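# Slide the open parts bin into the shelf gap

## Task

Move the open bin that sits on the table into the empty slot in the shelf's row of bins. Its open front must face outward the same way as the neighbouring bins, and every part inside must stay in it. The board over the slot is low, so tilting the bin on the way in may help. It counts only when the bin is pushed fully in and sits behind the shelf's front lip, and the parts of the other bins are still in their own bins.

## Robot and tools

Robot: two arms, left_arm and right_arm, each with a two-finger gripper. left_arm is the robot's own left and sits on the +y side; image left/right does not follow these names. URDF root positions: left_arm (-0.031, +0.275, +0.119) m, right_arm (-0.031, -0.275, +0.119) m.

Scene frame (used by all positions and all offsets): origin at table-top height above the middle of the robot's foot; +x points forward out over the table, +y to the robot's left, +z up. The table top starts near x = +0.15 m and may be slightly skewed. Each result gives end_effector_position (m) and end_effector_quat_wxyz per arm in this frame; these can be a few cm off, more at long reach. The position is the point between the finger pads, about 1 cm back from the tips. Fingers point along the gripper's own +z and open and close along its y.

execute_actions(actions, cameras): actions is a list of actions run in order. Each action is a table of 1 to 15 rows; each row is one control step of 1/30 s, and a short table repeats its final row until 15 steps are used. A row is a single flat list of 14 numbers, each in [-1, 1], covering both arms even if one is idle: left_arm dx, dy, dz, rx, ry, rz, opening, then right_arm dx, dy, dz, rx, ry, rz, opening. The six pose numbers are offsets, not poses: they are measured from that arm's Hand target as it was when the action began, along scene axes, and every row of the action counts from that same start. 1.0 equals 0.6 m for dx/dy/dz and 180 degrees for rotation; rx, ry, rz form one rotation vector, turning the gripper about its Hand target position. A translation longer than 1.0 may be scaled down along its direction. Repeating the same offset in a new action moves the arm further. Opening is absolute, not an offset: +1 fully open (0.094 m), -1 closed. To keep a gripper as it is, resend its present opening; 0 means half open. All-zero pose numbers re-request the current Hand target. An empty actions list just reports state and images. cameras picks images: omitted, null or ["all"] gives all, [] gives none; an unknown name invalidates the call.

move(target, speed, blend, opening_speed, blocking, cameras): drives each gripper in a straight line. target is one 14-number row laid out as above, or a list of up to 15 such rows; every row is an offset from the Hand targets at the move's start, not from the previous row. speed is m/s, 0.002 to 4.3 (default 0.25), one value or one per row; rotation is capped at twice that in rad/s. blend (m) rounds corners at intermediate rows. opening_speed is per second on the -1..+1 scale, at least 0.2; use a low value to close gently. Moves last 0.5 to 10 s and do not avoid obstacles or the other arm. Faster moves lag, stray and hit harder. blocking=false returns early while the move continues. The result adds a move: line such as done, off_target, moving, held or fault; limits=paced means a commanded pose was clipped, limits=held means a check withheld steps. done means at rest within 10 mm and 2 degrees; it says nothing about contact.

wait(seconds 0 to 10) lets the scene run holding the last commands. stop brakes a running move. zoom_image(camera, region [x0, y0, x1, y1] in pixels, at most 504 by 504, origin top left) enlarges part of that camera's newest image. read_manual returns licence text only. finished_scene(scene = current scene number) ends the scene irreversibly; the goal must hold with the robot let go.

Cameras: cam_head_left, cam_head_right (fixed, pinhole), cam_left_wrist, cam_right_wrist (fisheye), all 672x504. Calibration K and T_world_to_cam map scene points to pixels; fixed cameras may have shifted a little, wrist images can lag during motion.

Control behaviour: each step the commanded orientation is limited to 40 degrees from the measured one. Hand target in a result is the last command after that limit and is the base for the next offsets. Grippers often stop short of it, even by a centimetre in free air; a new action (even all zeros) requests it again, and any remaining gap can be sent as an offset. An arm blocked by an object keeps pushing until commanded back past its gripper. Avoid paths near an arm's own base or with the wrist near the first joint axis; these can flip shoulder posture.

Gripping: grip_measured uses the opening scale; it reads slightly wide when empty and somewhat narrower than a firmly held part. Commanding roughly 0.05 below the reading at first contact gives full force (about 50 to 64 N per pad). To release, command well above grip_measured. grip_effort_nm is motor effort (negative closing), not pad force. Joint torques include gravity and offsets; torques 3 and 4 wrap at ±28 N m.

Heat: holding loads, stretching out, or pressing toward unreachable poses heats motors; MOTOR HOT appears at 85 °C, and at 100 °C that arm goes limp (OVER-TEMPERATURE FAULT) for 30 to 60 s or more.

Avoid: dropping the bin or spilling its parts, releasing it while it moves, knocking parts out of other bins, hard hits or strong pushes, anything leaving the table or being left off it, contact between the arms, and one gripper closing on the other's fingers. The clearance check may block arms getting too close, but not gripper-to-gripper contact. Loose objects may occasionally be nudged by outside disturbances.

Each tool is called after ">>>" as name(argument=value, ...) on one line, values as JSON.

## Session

>>> execute_actions(actions=[])

Scene clock: 0.00 s.
left_arm: end_effector_position=(+0.4754, +0.6292, +0.2290) grip_measured=+1.000 grip_effort_nm=n/a end_effector_quat_wxyz=(+0.470, +0.010, +0.806, -0.359) | right_arm: end_effector_position=(+0.4504, -0.5658, +0.3632) grip_measured=+1.000 grip_effort_nm=n/a end_effector_quat_wxyz=(+0.255, -0.123, +0.941, +0.184)
Joint positions: left_arm=[1.564 1.874 1.447 -0.92 1.264 0.841 0.094] | right_arm=[-1.391 1.572 1.613 -1.399 -0.611 -0.945 0.094]
Joint velocities: within noise
Joint torques (N m): no reading
Heat: left arm: hottest elbow 31 °C; right arm: hottest shoulder 30 °C.
Hand target: left_arm +0.4806, +0.6354, +0.2388; +0.477, +0.019, +0.806, -0.350 | right_arm +0.4550, -0.5701, +0.3719; +0.262, -0.127, +0.940, +0.176
Tool commands: left_gripper/opening=+1.0 right_gripper/opening=+1.0
camera_calibration:
cam_left_wrist: T_world_to_cam=[[-0.350331, -0.7423, 0.571191, 0.500574], [-0.892672, 0.0799915, -0.443552, 0.482372], [0.283558, -0.665276, -0.690654, 0.564352], [0, 0, 0, 1]] pos_world=[0.44594, 0.708441, 0.317806]
cam_right_wrist: T_world_to_cam=[[0.344646, -0.893716, -0.287213, -0.554837], [-0.927271, -0.371778, 0.0441622, 0.193803], [-0.146248, 0.251104, -0.956848, 0.677562], [0, 0, 0, 1]] pos_world=[0.470022, -0.593953, 0.480408]

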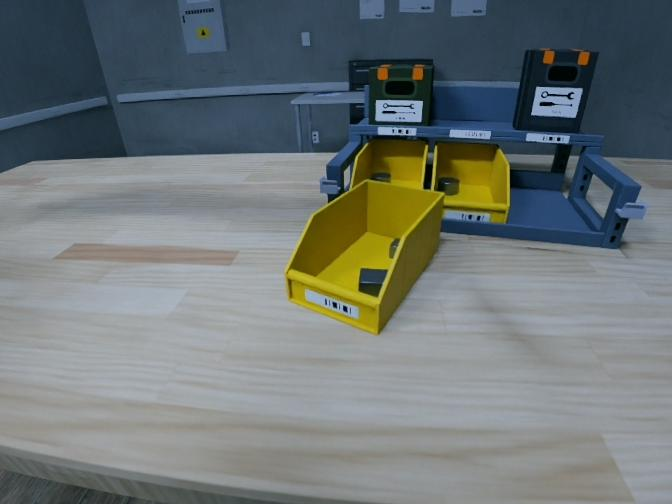

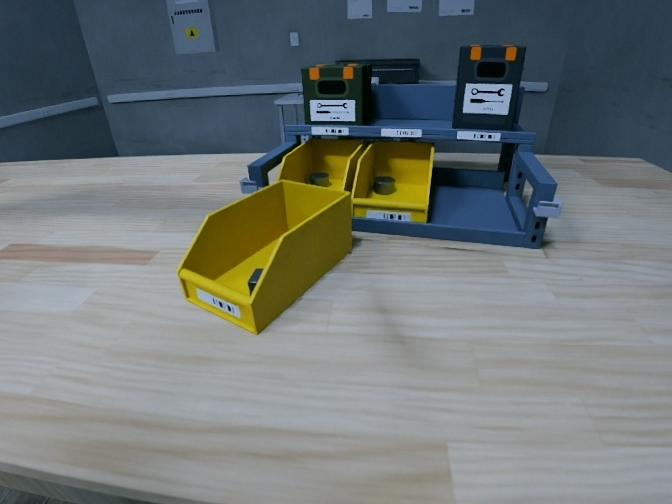

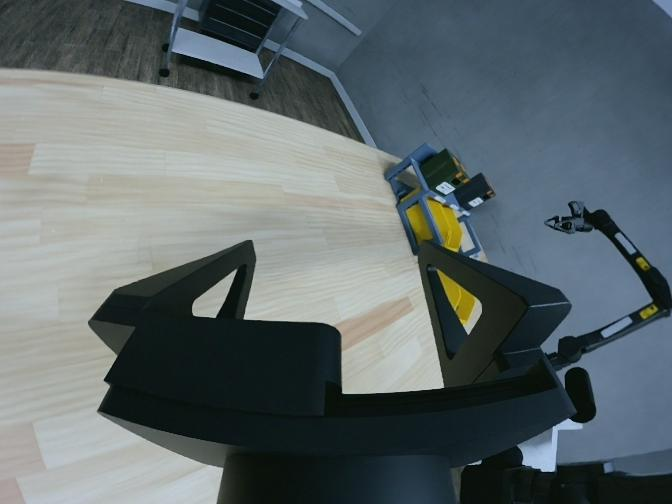

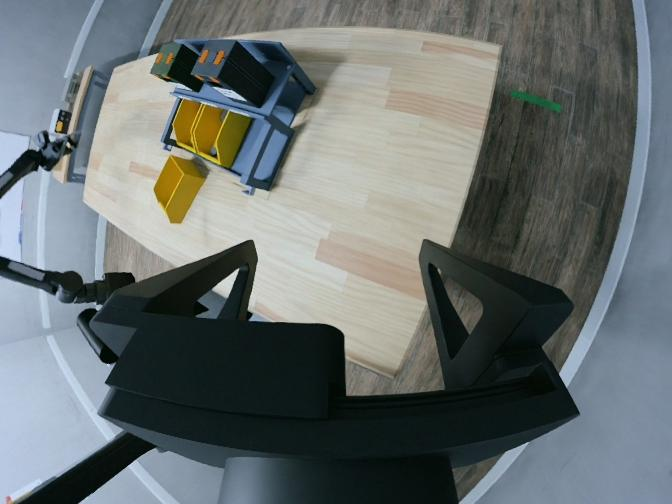

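>>> move(target=[-0.249,-0.8137,-0.17,0.2308,0.0724,-0.0361,0.0,0,0,0,0,0,0,1], speed=0.35)

Scene clock: 71.97 s.
left_arm: end_effector_position=(+0.3201, +0.1563, +0.1278) grip_measured=+0.002 grip_effort_nm=-0.115 end_effector_quat_wxyz=(+0.311, +0.192, +0.929, -0.063) | right_arm: end_effector_position=(+0.4504, -0.5658, +0.3632) grip_measured=+1.000 grip_effort_nm=0.002 end_effector_quat_wxyz=(+0.255, -0.123, +0.941, +0.184)
Joint positions: left_arm=[0.317 1.264 0.376 0.009 -0.081 0.114 0.047] | right_arm=[-1.391 1.572 1.613 -1.399 -0.611 -0.945 0.094]
Joint velocities: within noise
Joint torques (N m): left_arm=[-2.02 -6.12 7.24 2.51 -0.04 -0.14] | right_arm=[0.26 -16.38 11.14 0.03 -0.56 -0.13]
Heat: left arm: hottest elbow 35 °C; right arm: hottest elbow 39 °C.
Hand target: left_arm +0.3313, +0.1473, +0.1367; +0.327, +0.192, +0.923, -0.068 | right_arm +0.4550, -0.5701, +0.3719; +0.262, -0.127, +0.940, +0.176
Off the commanded pose: left_arm 0.017 m, 2 deg | right_arm 0.011 m, 1 deg.
move: off_target (left_arm, right_arm)
camera_calibration:
cam_left_wrist: T_world_to_cam=[[-0.391992, -0.919966, -0.00197727, 0.267257], [-0.919716, 0.391934, -0.0225683, 0.242824], [0.0215371, -0.00702809, -0.999743, 0.244494], [0, 0, 0, 1]] pos_world=[0.322826, 0.152415, 0.25044]
cam_right_wrist: T_world_to_cam=[[0.344646, -0.893716, -0.287213, -0.554837], [-0.927271, -0.371778, 0.0441622, 0.193803], [-0.146248, 0.251104, -0.956848, 0.677562], [0, 0, 0, 1]] pos_world=[0.470022, -0.593953, 0.480408]

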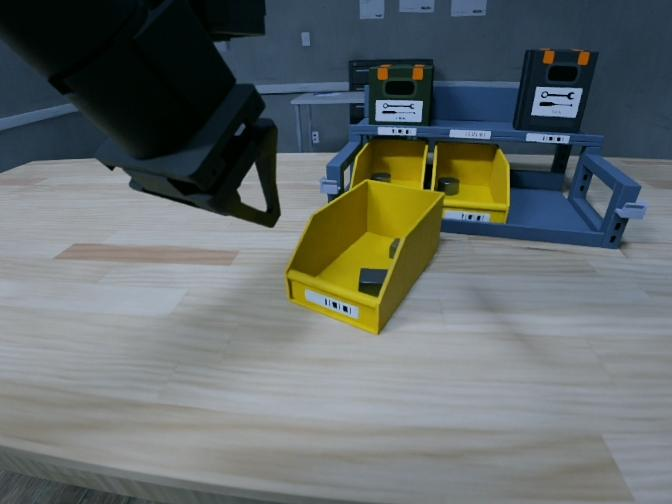

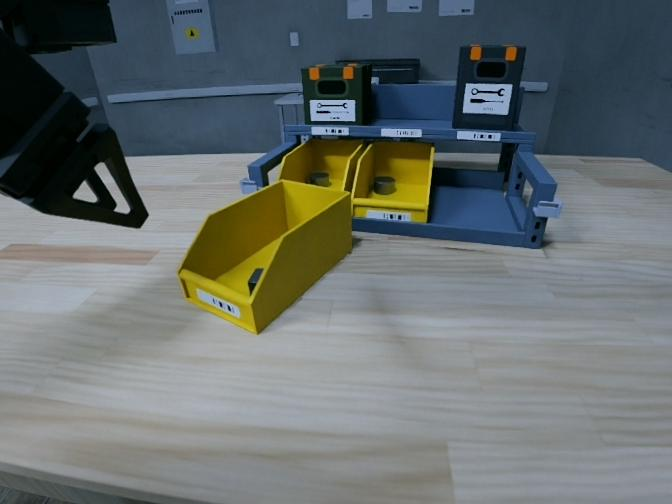

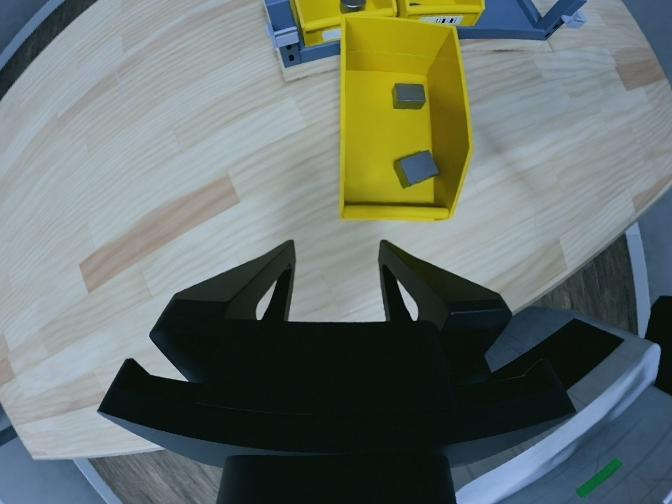

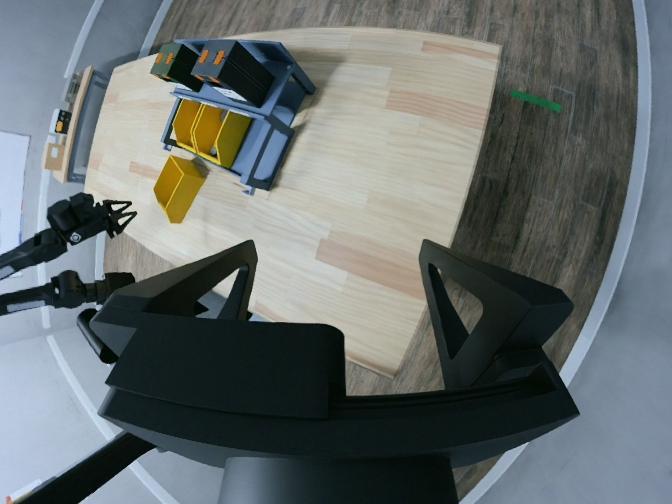

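>>> move(target=[0.1245,-0.0605,-0.1295,0,0,0,0.0,0,0,0,0,0,0,1], speed=0.2, cameras=["cam_left_wrist","cam_head_right"])

Scene clock: 95.80 s.
left_arm: end_effector_position=(+0.3862, +0.1196, +0.0511) grip_measured=+0.002 grip_effort_nm=-0.115 end_effector_quat_wxyz=(+0.307, +0.193, +0.930, -0.064) | right_arm: end_effector_position=(+0.4504, -0.5658, +0.3632) grip_measured=+1.000 grip_effort_nm=0.007 end_effector_quat_wxyz=(+0.255, -0.123, +0.941, +0.184)
Joint positions: left_arm=[0.317 1.719 0.547 0.284 -0.079 0.113 0.047] | right_arm=[-1.391 1.572 1.613 -1.399 -0.611 -0.945 0.094]
Joint velocities: within noise
Joint torques (N m): left_arm=[-1.67 -10.23 6.15 2.54 0.16 -0.04] | right_arm=[0.38 -16.26 11.14 0.02 -0.56 -0.14]
Heat: left arm: hottest elbow 35 °C; right arm: hottest elbow 40 °C.
Hand target: left_arm +0.4059, +0.1108, +0.0590; +0.327, +0.192, +0.923, -0.068 | right_arm +0.4550, -0.5701, +0.3719; +0.262, -0.127, +0.940, +0.176
Off the commanded pose: left_arm 0.023 m, 3 deg | right_arm 0.011 m, 1 deg.
move: off_target (left_arm, right_arm)
camera_calibration:
cam_left_wrist: T_world_to_cam=[[-0.394103, -0.919066, 0.000735467, 0.259833], [-0.918982, 0.394056, -0.013847, 0.315256], [0.0124365, -0.00613303, -0.999904, 0.169473], [0, 0, 0, 1]] pos_world=[0.390007, 0.115614, 0.173631]
Images, in order (width x height): cam_head_right 672x504, cam_left_wrist 672x504.

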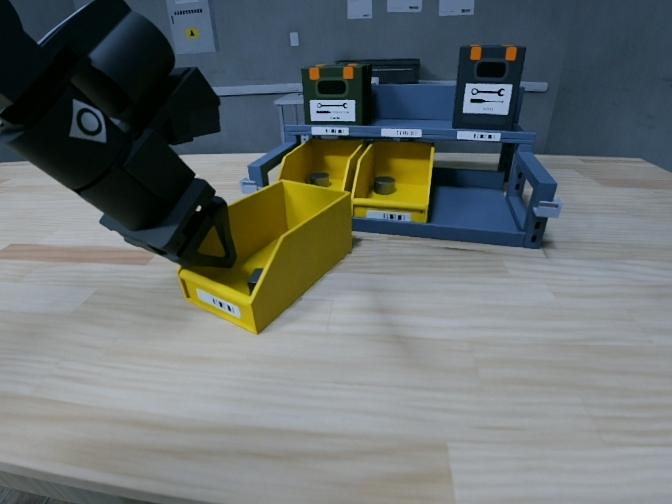

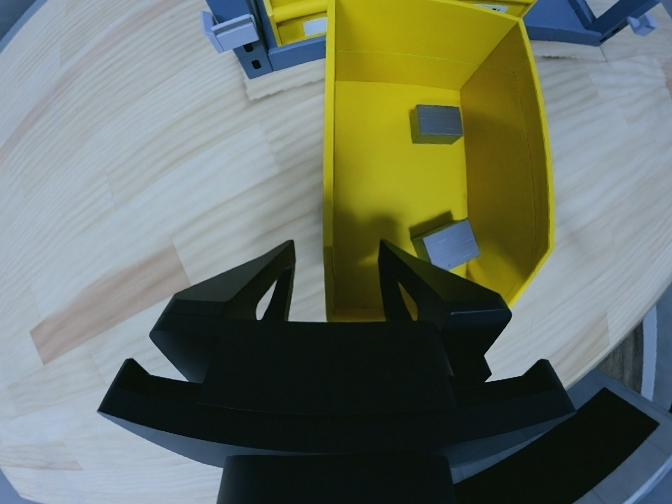

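>>> move(target=[[0.031,-0.005,0.007,0,0,0,0.0,0,0,0,0,0,0,1],[0.031,-0.005,0.007,0,0,0,-1.0,0,0,0,0,0,0,1],[-0.069,0.028,0.14,0,0,0,-1.0,0,0,0,0,0,0,1],[0.015,-0.368,0.193,0.017,0.0647,0.0968,-1.0,0,0,0,0,0,0,1]], speed=[0.1,0.1,0.15,0.25], blend=[0,0,0.02,0], opening_speed=1.0)

Scene clock: 155.53 s.
left_arm: end_effector_position=(+0.3894, -0.0817, +0.1386) grip_measured=-0.953 grip_effort_nm=-1.023 end_effector_quat_wxyz=(+0.202, +0.068, +0.977, +0.017) | right_arm: end_effector_position=(+0.4504, -0.5658, +0.3632) grip_measured=+1.000 grip_effort_nm=0.002 end_effector_quat_wxyz=(+0.255, -0.123, +0.941, +0.184)
Joint positions: left_arm=[-0.154 1.837 1.164 -0.628 -0.436 -0.619 0.002] | right_arm=[-1.391 1.572 1.613 -1.399 -0.611 -0.945 0.094]
Joint velocities: within noise
Joint torques (N m): left_arm=[-2.96 -16.67 12.55 0.76 -0.36 -0.25] | right_arm=[0.38 -16.44 11.1 0.02 -0.57 -0.15]
Heat: left arm: hottest elbow 35 °C; right arm: hottest elbow 41 °C.
Hand target: left_arm +0.4148, -0.1098, +0.1747; +0.234, +0.051, +0.971, -0.012 | right_arm +0.4550, -0.5701, +0.3719; +0.262, -0.127, +0.940, +0.176
Off the commanded pose: left_arm 0.053 m, 5 deg | right_arm 0.011 m, 1 deg.
move: off_target (left_arm, right_arm); target 2's new opening was sent with left_arm's hand 0.015 m and 1 deg from that target
camera_calibration:
cam_left_wrist: T_world_to_cam=[[-0.120784, -0.990731, -0.0621616, -0.0275338], [-0.970424, 0.104659, 0.217542, 0.362979], [-0.20902, 0.0865987, -0.974069, 0.345866], [0, 0, 0, 1]] pos_world=[0.421211, -0.0952193, 0.256223]
cam_right_wrist: T_world_to_cam=[[0.344646, -0.893716, -0.287213, -0.554837], [-0.927271, -0.371778, 0.0441622, 0.193803], [-0.146248, 0.251104, -0.956848, 0.677562], [0, 0, 0, 1]] pos_world=[0.470022, -0.593953, 0.480408]

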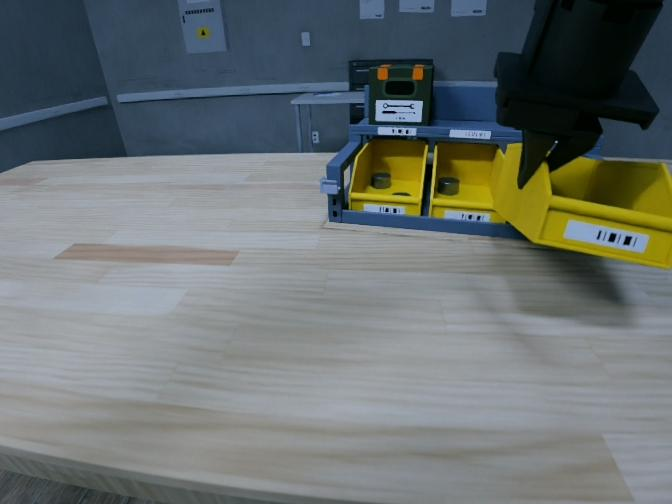

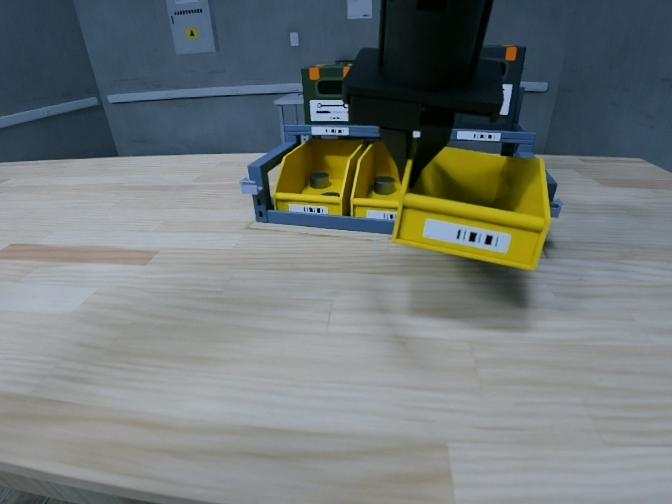

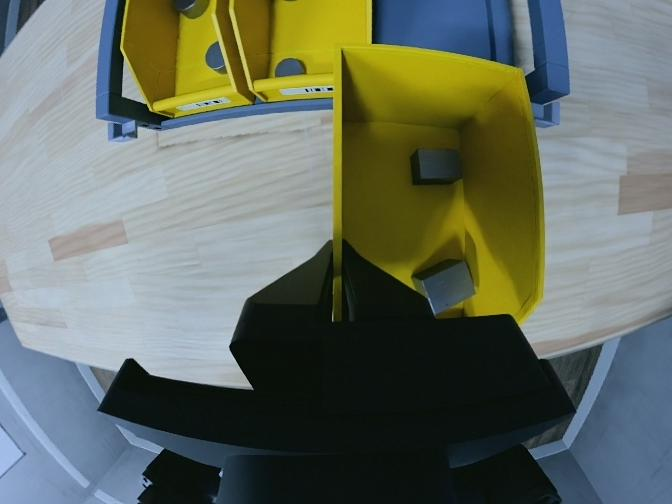

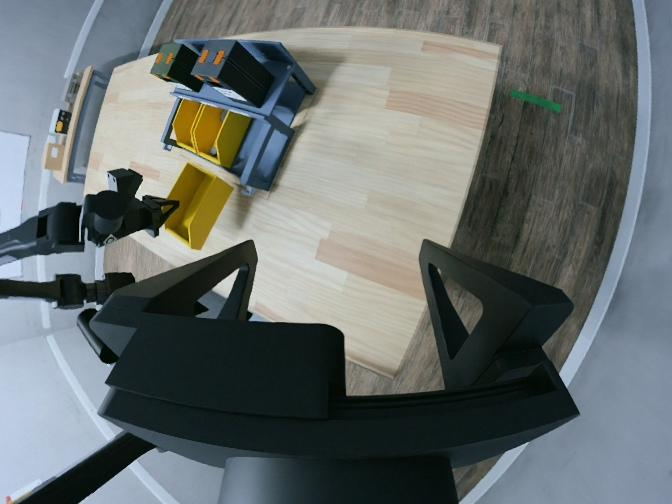

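>>> zoom_image(camera="cam_left_wrist", region=[240, 0, 600, 140])

>>> zoom_image(camera="cam_head_right", region=[240, 110, 580, 280])

Scaled by 1.400 from the camera's 672x504 image, which has a finer 960x720 frame.

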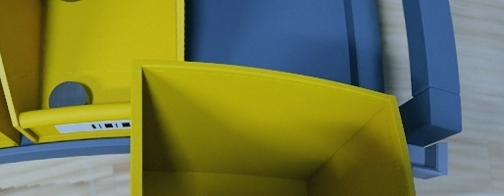

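Scaled by 1.482 from the camera's 672x504 image, which has a finer 960x720 frame.

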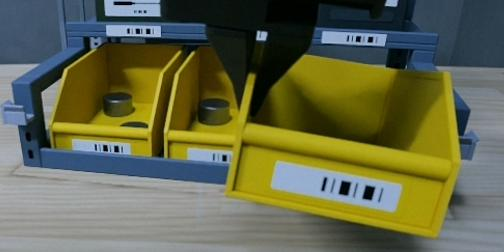

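>>> move(target=[0.032,-0.056,-0.001,-0.0217,0,0,-1.0,0,0,0,0,0,0,1], speed=0.12)

>>> zoom_image(camera="cam_left_wrist", region=[240, 0, 600, 140])

>>> zoom_image(camera="cam_head_right", region=[330, 110, 590, 270])

Scene clock: 218.33 s.
left_arm: end_effector_position=(+0.4056, -0.1098, +0.1337) grip_measured=-0.953 grip_effort_nm=-1.018 end_effector_quat_wxyz=(+0.197, +0.061, +0.978, -0.005) | right_arm: end_effector_position=(+0.4504, -0.5658, +0.3632) grip_measured=+1.000 grip_effort_nm=0.002 end_effector_quat_wxyz=(+0.255, -0.123, +0.941, +0.184)
Joint positions: left_arm=[-0.154 1.901 1.248 -0.628 -0.398 -0.633 0.002] | right_arm=[-1.391 1.572 1.613 -1.399 -0.611 -0.945 0.094]
Joint velocities: within noise
Joint torques (N m): left_arm=[-3.25 -17.61 12.78 1.73 -0.12 -0.2] | right_arm=[0.38 -16.32 11.15 0.08 -0.57 -0.15]
Heat: left arm: hottest elbow 45 °C; right arm: hottest elbow 42 °C.
Hand target: left_arm +0.4341, -0.1436, +0.1741; +0.235, +0.043, +0.970, -0.046 | right_arm +0.4550, -0.5701, +0.3719; +0.262, -0.127, +0.940, +0.176
Off the commanded pose: left_arm 0.060 m, 7 deg | right_arm 0.011 m, 1 deg.
move: off_target (left_arm, right_arm)
camera_calibration:
cam_left_wrist: T_world_to_cam=[[-0.116731, -0.993041, -0.0155952, -0.0619115], [-0.968052, 0.110256, 0.22521, 0.38135], [-0.221924, 0.0413859, -0.974185, 0.347229], [0, 0, 0, 1]] pos_world=[0.438998, -0.117897, 0.251416]
cam_right_wrist: T_world_to_cam=[[0.344646, -0.893716, -0.287213, -0.554837], [-0.927271, -0.371778, 0.0441622, 0.193803], [-0.146248, 0.251104, -0.956848, 0.677562], [0, 0, 0, 1]] pos_world=[0.470022, -0.593953, 0.480408]

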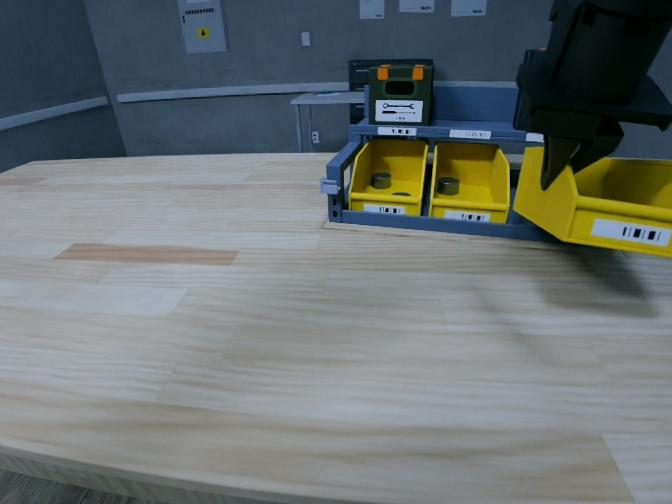

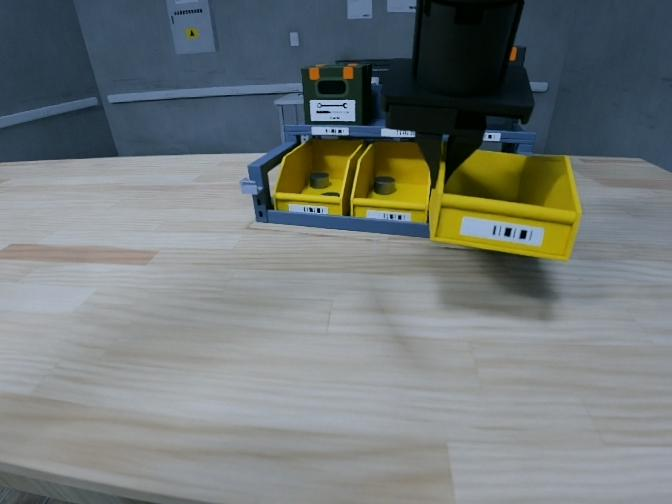

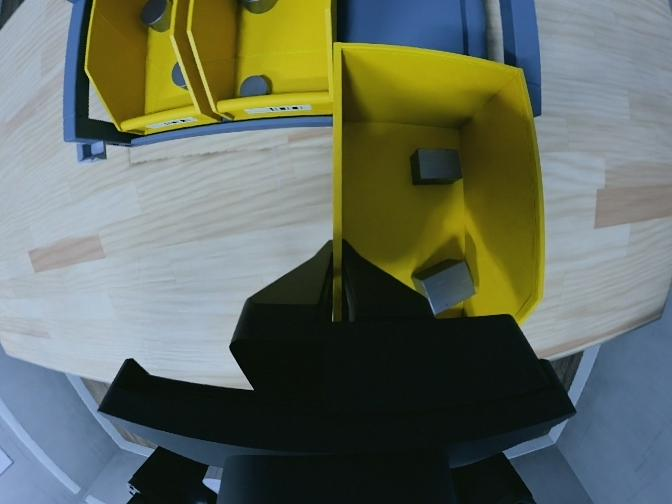

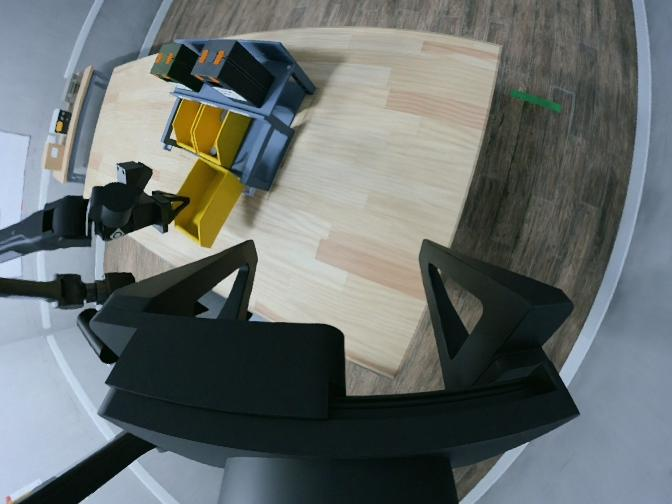

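Scaled by 1.400 from the camera's 672x504 image, which has a finer 960x720 frame.

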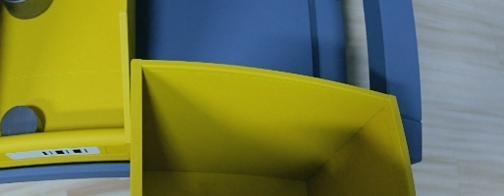

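Scaled by 1.938 from the camera's 672x504 image, which has a finer 960x720 frame.

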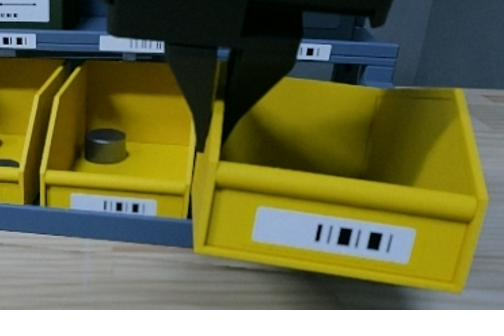

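>>> move(target=[0.075,-0.0057,-0.0085,-0.008,0,0,-1.0,0,0,0,0,0,0,1], speed=0.1, cameras=["cam_left_wrist","cam_head_right","cam_head_left"])

Scene clock: 244.20 s.
left_arm: end_effector_position=(+0.4408, -0.1203, +0.1263) grip_measured=-0.953 grip_effort_nm=-1.018 end_effector_quat_wxyz=(+0.193, +0.057, +0.979, -0.019) | right_arm: end_effector_position=(+0.4504, -0.5658, +0.3632) grip_measured=+1.000 grip_effort_nm=0.002 end_effector_quat_wxyz=(+0.255, -0.123, +0.941, +0.184)
Joint positions: left_arm=[-0.111 1.966 1.339 -0.626 -0.36 -0.598 0.002] | right_arm=[-1.391 1.572 1.613 -1.399 -0.611 -0.945 0.094]
Joint velocities: within noise
Joint torques (N m): left_arm=[-2.2 -18.96 13.2 2.03 -0.07 -0.05] | right_arm=[0.32 -16.38 11.11 0.02 -0.58 -0.15]
Heat: left arm: hottest elbow 47 °C; right arm: hottest elbow 43 °C.
Hand target: left_arm +0.4791, -0.1470, +0.1691; +0.236, +0.040, +0.969, -0.058 | right_arm +0.4550, -0.5701, +0.3719; +0.262, -0.127, +0.940, +0.176
Off the commanded pose: left_arm 0.063 m, 7 deg | right_arm 0.011 m, 1 deg.
move: off_target (left_arm, right_arm)
camera_calibration:
cam_left_wrist: T_world_to_cam=[[-0.114926, -0.993272, 0.014261, -0.0729508], [-0.96611, 0.1151, 0.231049, 0.417286], [-0.231136, 0.0127758, -0.972838, 0.348824], [0, 0, 0, 1]] pos_world=[0.475386, -0.124946, 0.243976]
Images, in order (width x height): cam_head_left 672x504, cam_head_right 672x504, cam_left_wrist 672x504.

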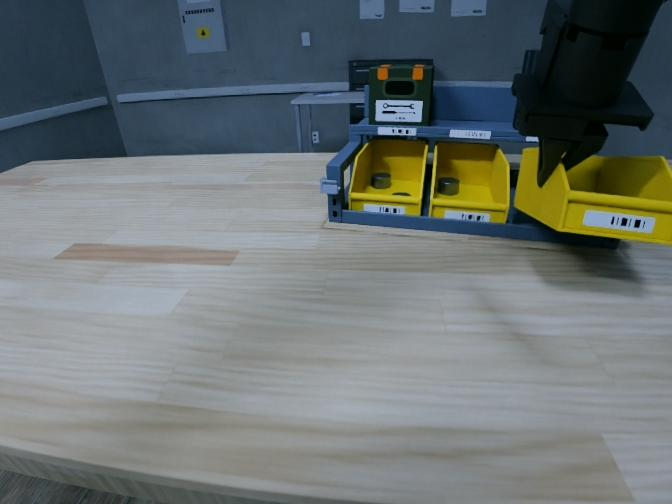

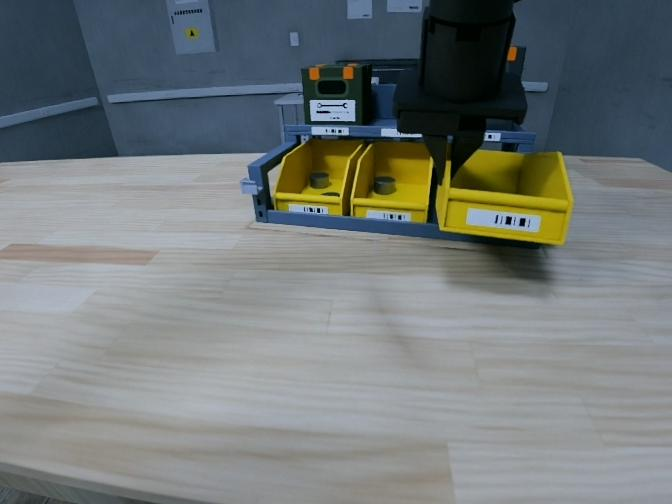

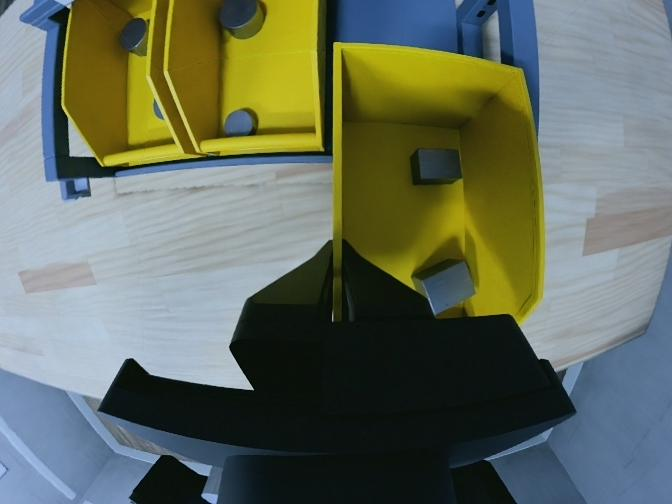

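>>> move(target=[[0.0725,-0.0042,-0.0185,0,0,0,-1.0,0,0,0,0,0,0,1],[0.1368,-0.01,-0.0385,-0.0039,-0.032,0,-1.0,0,0,0,0,0,0,1]], speed=0.1, blend=[0.01,0], cameras=["cam_left_wrist","cam_head_right","cam_head_left"])

Scene clock: 266.27 s.
left_arm: end_effector_position=(+0.5159, -0.1320, +0.0998) grip_measured=-0.953 grip_effort_nm=-1.018 end_effector_quat_wxyz=(+0.236, +0.064, +0.969, -0.027) | right_arm: end_effector_position=(+0.4504, -0.5658, +0.3632) grip_measured=+1.000 grip_effort_nm=-0.002 end_effector_quat_wxyz=(+0.255, -0.123, +0.941, +0.184)
Joint positions: left_arm=[-0.041 2.102 1.475 -0.514 -0.368 -0.483 0.002] | right_arm=[-1.391 1.572 1.613 -1.399 -0.611 -0.945 0.094]
Joint velocities: within noise
Joint torques (N m): left_arm=[-1.85 -20.95 13.29 2.63 -0.19 -0.1] | right_arm=[0.38 -16.32 11.11 0.02 -0.57 -0.15]
Heat: left arm: hottest elbow 46 °C; right arm: hottest elbow 43 °C.
Hand target: left_arm +0.5611, -0.1530, +0.1460; +0.285, +0.041, +0.956, -0.061 | right_arm +0.4550, -0.5701, +0.3719; +0.262, -0.127, +0.940, +0.176
Off the commanded pose: left_arm 0.068 m, 8 deg | right_arm 0.011 m, 1 deg.
move: off_target (left_arm, right_arm)
camera_calibration:
cam_left_wrist: T_world_to_cam=[[-0.132472, -0.990956, 0.0213999, -0.0668362], [-0.980287, 0.134177, 0.145029, 0.515632], [-0.146589, -0.00176575, -0.989196, 0.296574], [0, 0, 0, 1]] pos_world=[0.540088, -0.134894, 0.220018]
Images, in order (width x height): cam_head_left 672x504, cam_head_right 672x504, cam_left_wrist 672x504.

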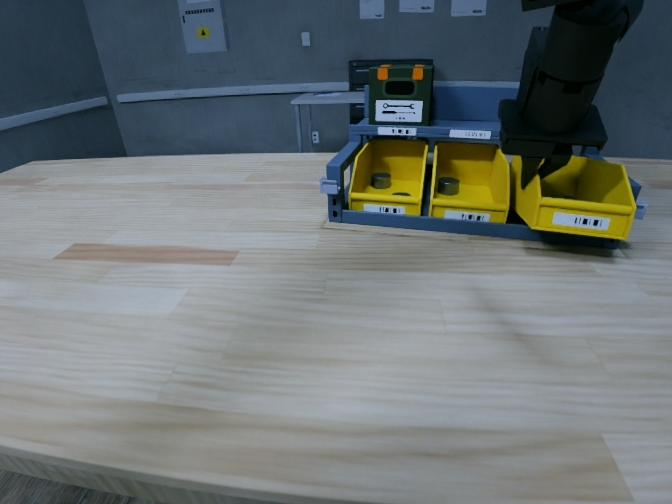

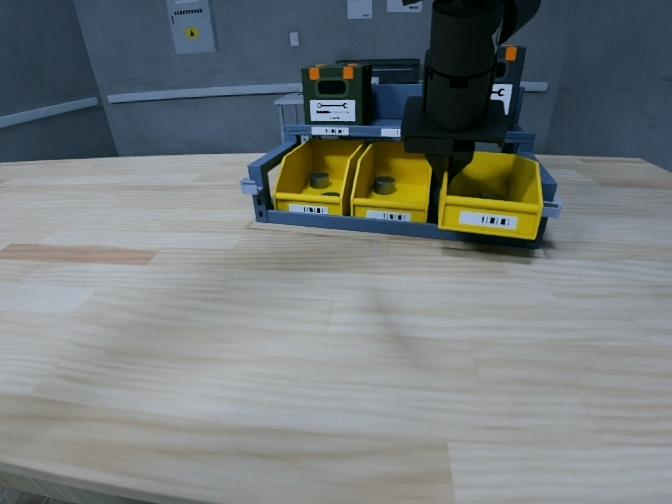

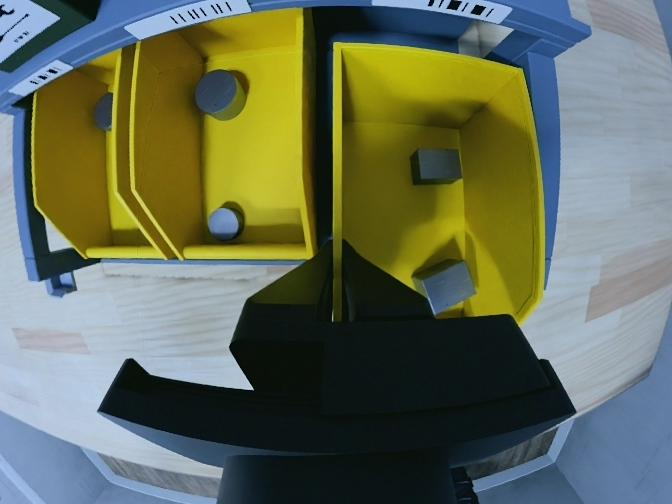

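>>> zoom_image(camera="cam_head_left", region=[420, 110, 660, 270])

>>> zoom_image(camera="cam_left_wrist", region=[280, 0, 600, 300])

Scaled by 2.100 from the camera's 672x504 image, which has a finer 960x720 frame.

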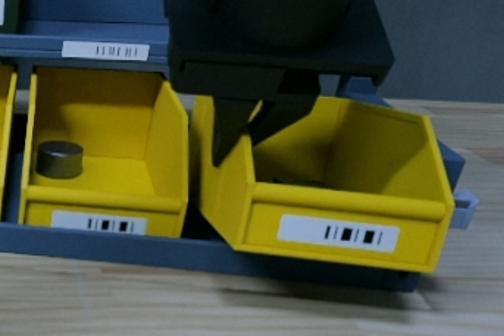

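Scaled by 1.575 from the camera's 672x504 image, which has a finer 960x720 frame.

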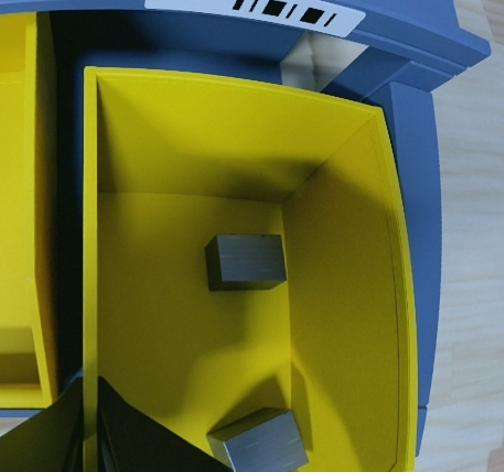

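>>> move(target=[0.0748,0.0083,-0.0067,-0.002,-0.017,0,-1.0,0,0,0,0,0,0,1], speed=0.08, cameras=["cam_left_wrist","cam_head_right","cam_head_left"])

>>> zoom_image(camera="cam_head_left", region=[420, 110, 660, 270])

>>> zoom_image(camera="cam_head_right", region=[340, 110, 580, 270])

Scene clock: 353.83 s.
left_arm: end_effector_position=(+0.5590, -0.1301, +0.0929) grip_measured=-0.953 grip_effort_nm=-1.018 end_effector_quat_wxyz=(+0.260, +0.066, +0.963, -0.030) | right_arm: end_effector_position=(+0.4504, -0.5658, +0.3632) grip_measured=+1.000 grip_effort_nm=0.002 end_effector_quat_wxyz=(+0.255, -0.123, +0.941, +0.184)
Joint positions: left_arm=[0.003 2.161 1.551 -0.466 -0.367 -0.419 0.002] | right_arm=[-1.391 1.572 1.613 -1.399 -0.611 -0.945 0.094]
Joint velocities: within noise
Joint torques (N m): left_arm=[-1.9 -21.71 13.5 2.7 -0.05 -0.04] | right_arm=[0.32 -16.21 11.11 0.03 -0.57 -0.16]
Heat: left arm: hottest elbow 46 °C; right arm: hottest elbow 43 °C.
Hand target: left_arm +0.6060, -0.1479, +0.1419; +0.310, +0.042, +0.948, -0.063 | right_arm +0.4550, -0.5701, +0.3719; +0.262, -0.127, +0.940, +0.176
Off the commanded pose: left_arm 0.070 m, 8 deg | right_arm 0.011 m, 1 deg.
move: off_target (left_arm, right_arm)
camera_calibration:
cam_left_wrist: T_world_to_cam=[[-0.138061, -0.990152, 0.0232092, -0.055988], [-0.985645, 0.139657, 0.0948733, 0.567082], [-0.0971802, -0.0097777, -0.995219, 0.267983], [0, 0, 0, 1]] pos_world=[0.577254, -0.132013, 0.2142]
Images, in order (width x height): cam_head_left 672x504, cam_head_right 672x504, cam_left_wrist 672x504.

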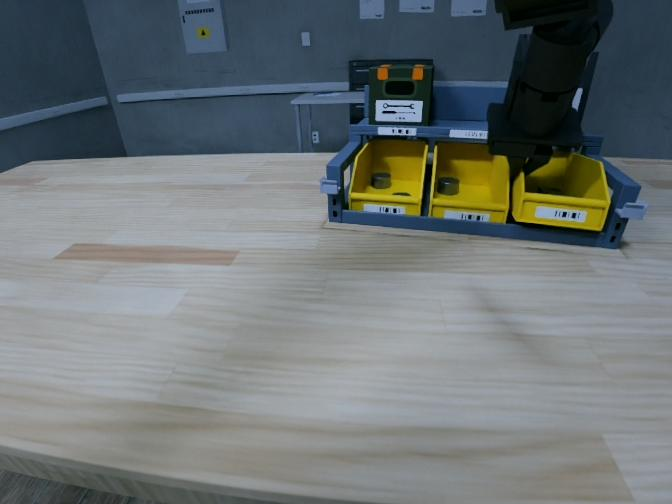

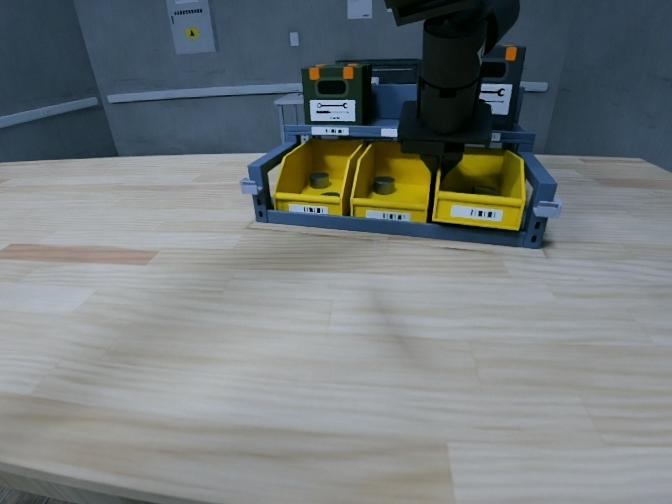

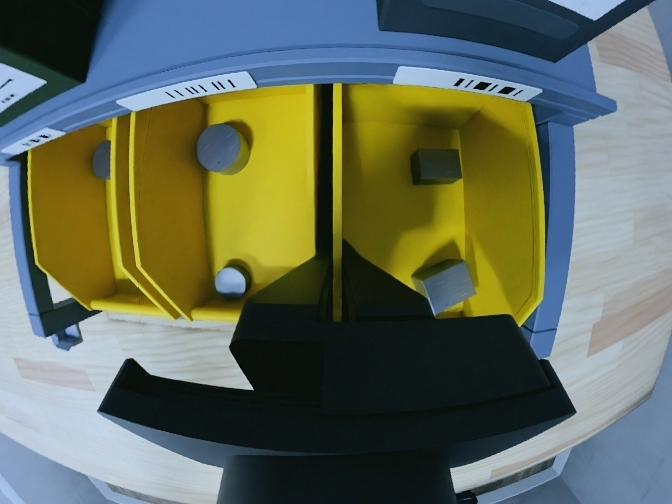

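Scaled by 2.100 from the camera's 672x504 image, which has a finer 960x720 frame.

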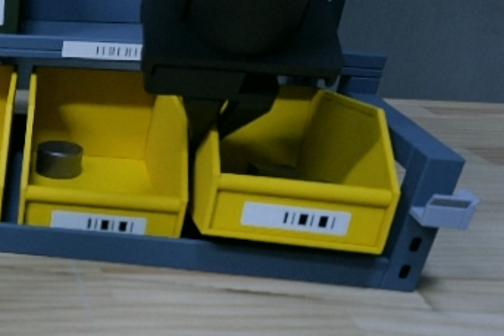

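Scaled by 2.100 from the camera's 672x504 image, which has a finer 960x720 frame.

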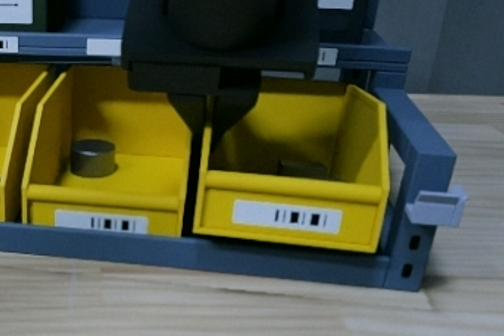

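>>> move(target=[0.02,-0.002,0.0,0,0,0,-1.0,0,0,0,0,0,0,1], speed=0.08, cameras=["cam_head_right","cam_head_left"])

>>> zoom_image(camera="cam_head_left", region=[480, 130, 650, 260])

>>> zoom_image(camera="cam_head_right", region=[400, 130, 570, 260])

Scene clock: 370.00 s.
left_arm: end_effector_position=(+0.5739, -0.1338, +0.0917) grip_measured=-0.953 grip_effort_nm=-1.023 end_effector_quat_wxyz=(+0.265, +0.064, +0.962, -0.034) | right_arm: end_effector_position=(+0.4504, -0.5658, +0.3632) grip_measured=+1.000 grip_effort_nm=0.007 end_effector_quat_wxyz=(+0.255, -0.123, +0.941, +0.184)
Joint positions: left_arm=[0.013 2.187 1.595 -0.466 -0.361 -0.41 0.002] | right_arm=[-1.391 1.572 1.613 -1.399 -0.611 -0.945 0.094]
Joint velocities: within noise
Joint torques (N m): left_arm=[-2.14 -22.36 13.78 1.95 -0.03 -0.07] | right_arm=[0.38 -16.38 11.14 0.03 -0.58 -0.14]
Heat: left arm: hottest elbow 48 °C; right arm: hottest elbow 43 °C.
Hand target: left_arm +0.6181, -0.1491, +0.1420; +0.310, +0.042, +0.948, -0.063 | right_arm +0.4550, -0.5701, +0.3719; +0.262, -0.127, +0.940, +0.176
Off the commanded pose: left_arm 0.069 m, 7 deg | right_arm 0.011 m, 1 deg.
move: off_target (left_arm, right_arm)
Images, in order (width x height): cam_head_left 672x504, cam_head_right 672x504.

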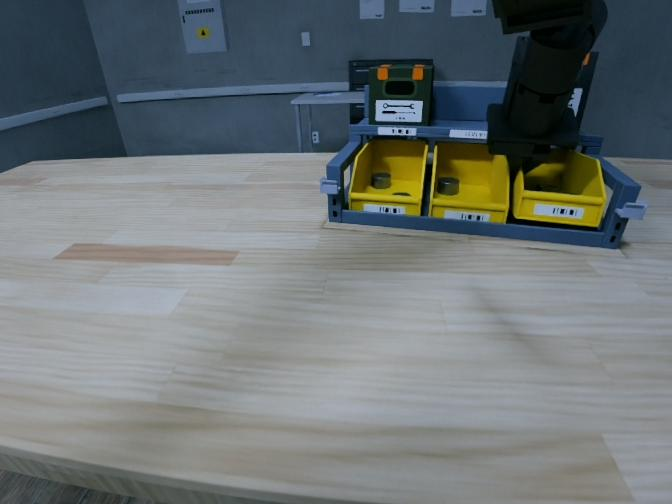

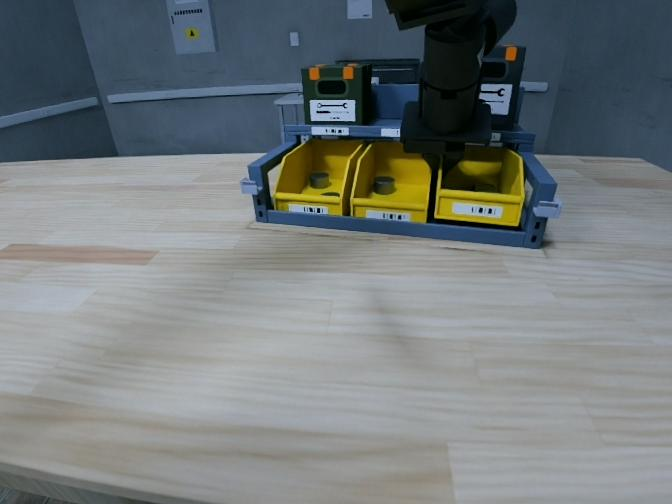

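Scaled by 2.965 from the camera's 672x504 image, which has a finer 960x720 frame.

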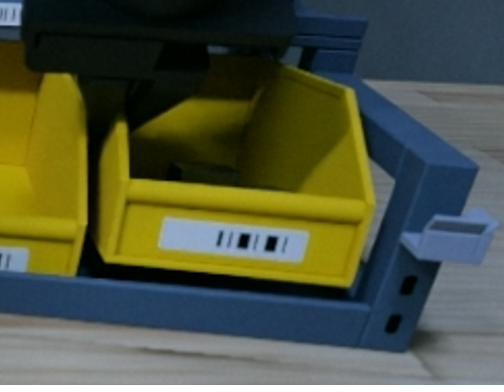

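Scaled by 2.965 from the camera's 672x504 image, which has a finer 960x720 frame.

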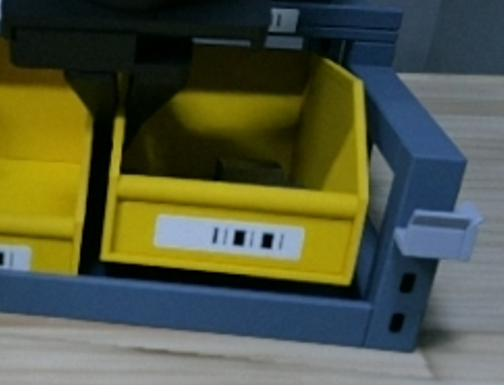

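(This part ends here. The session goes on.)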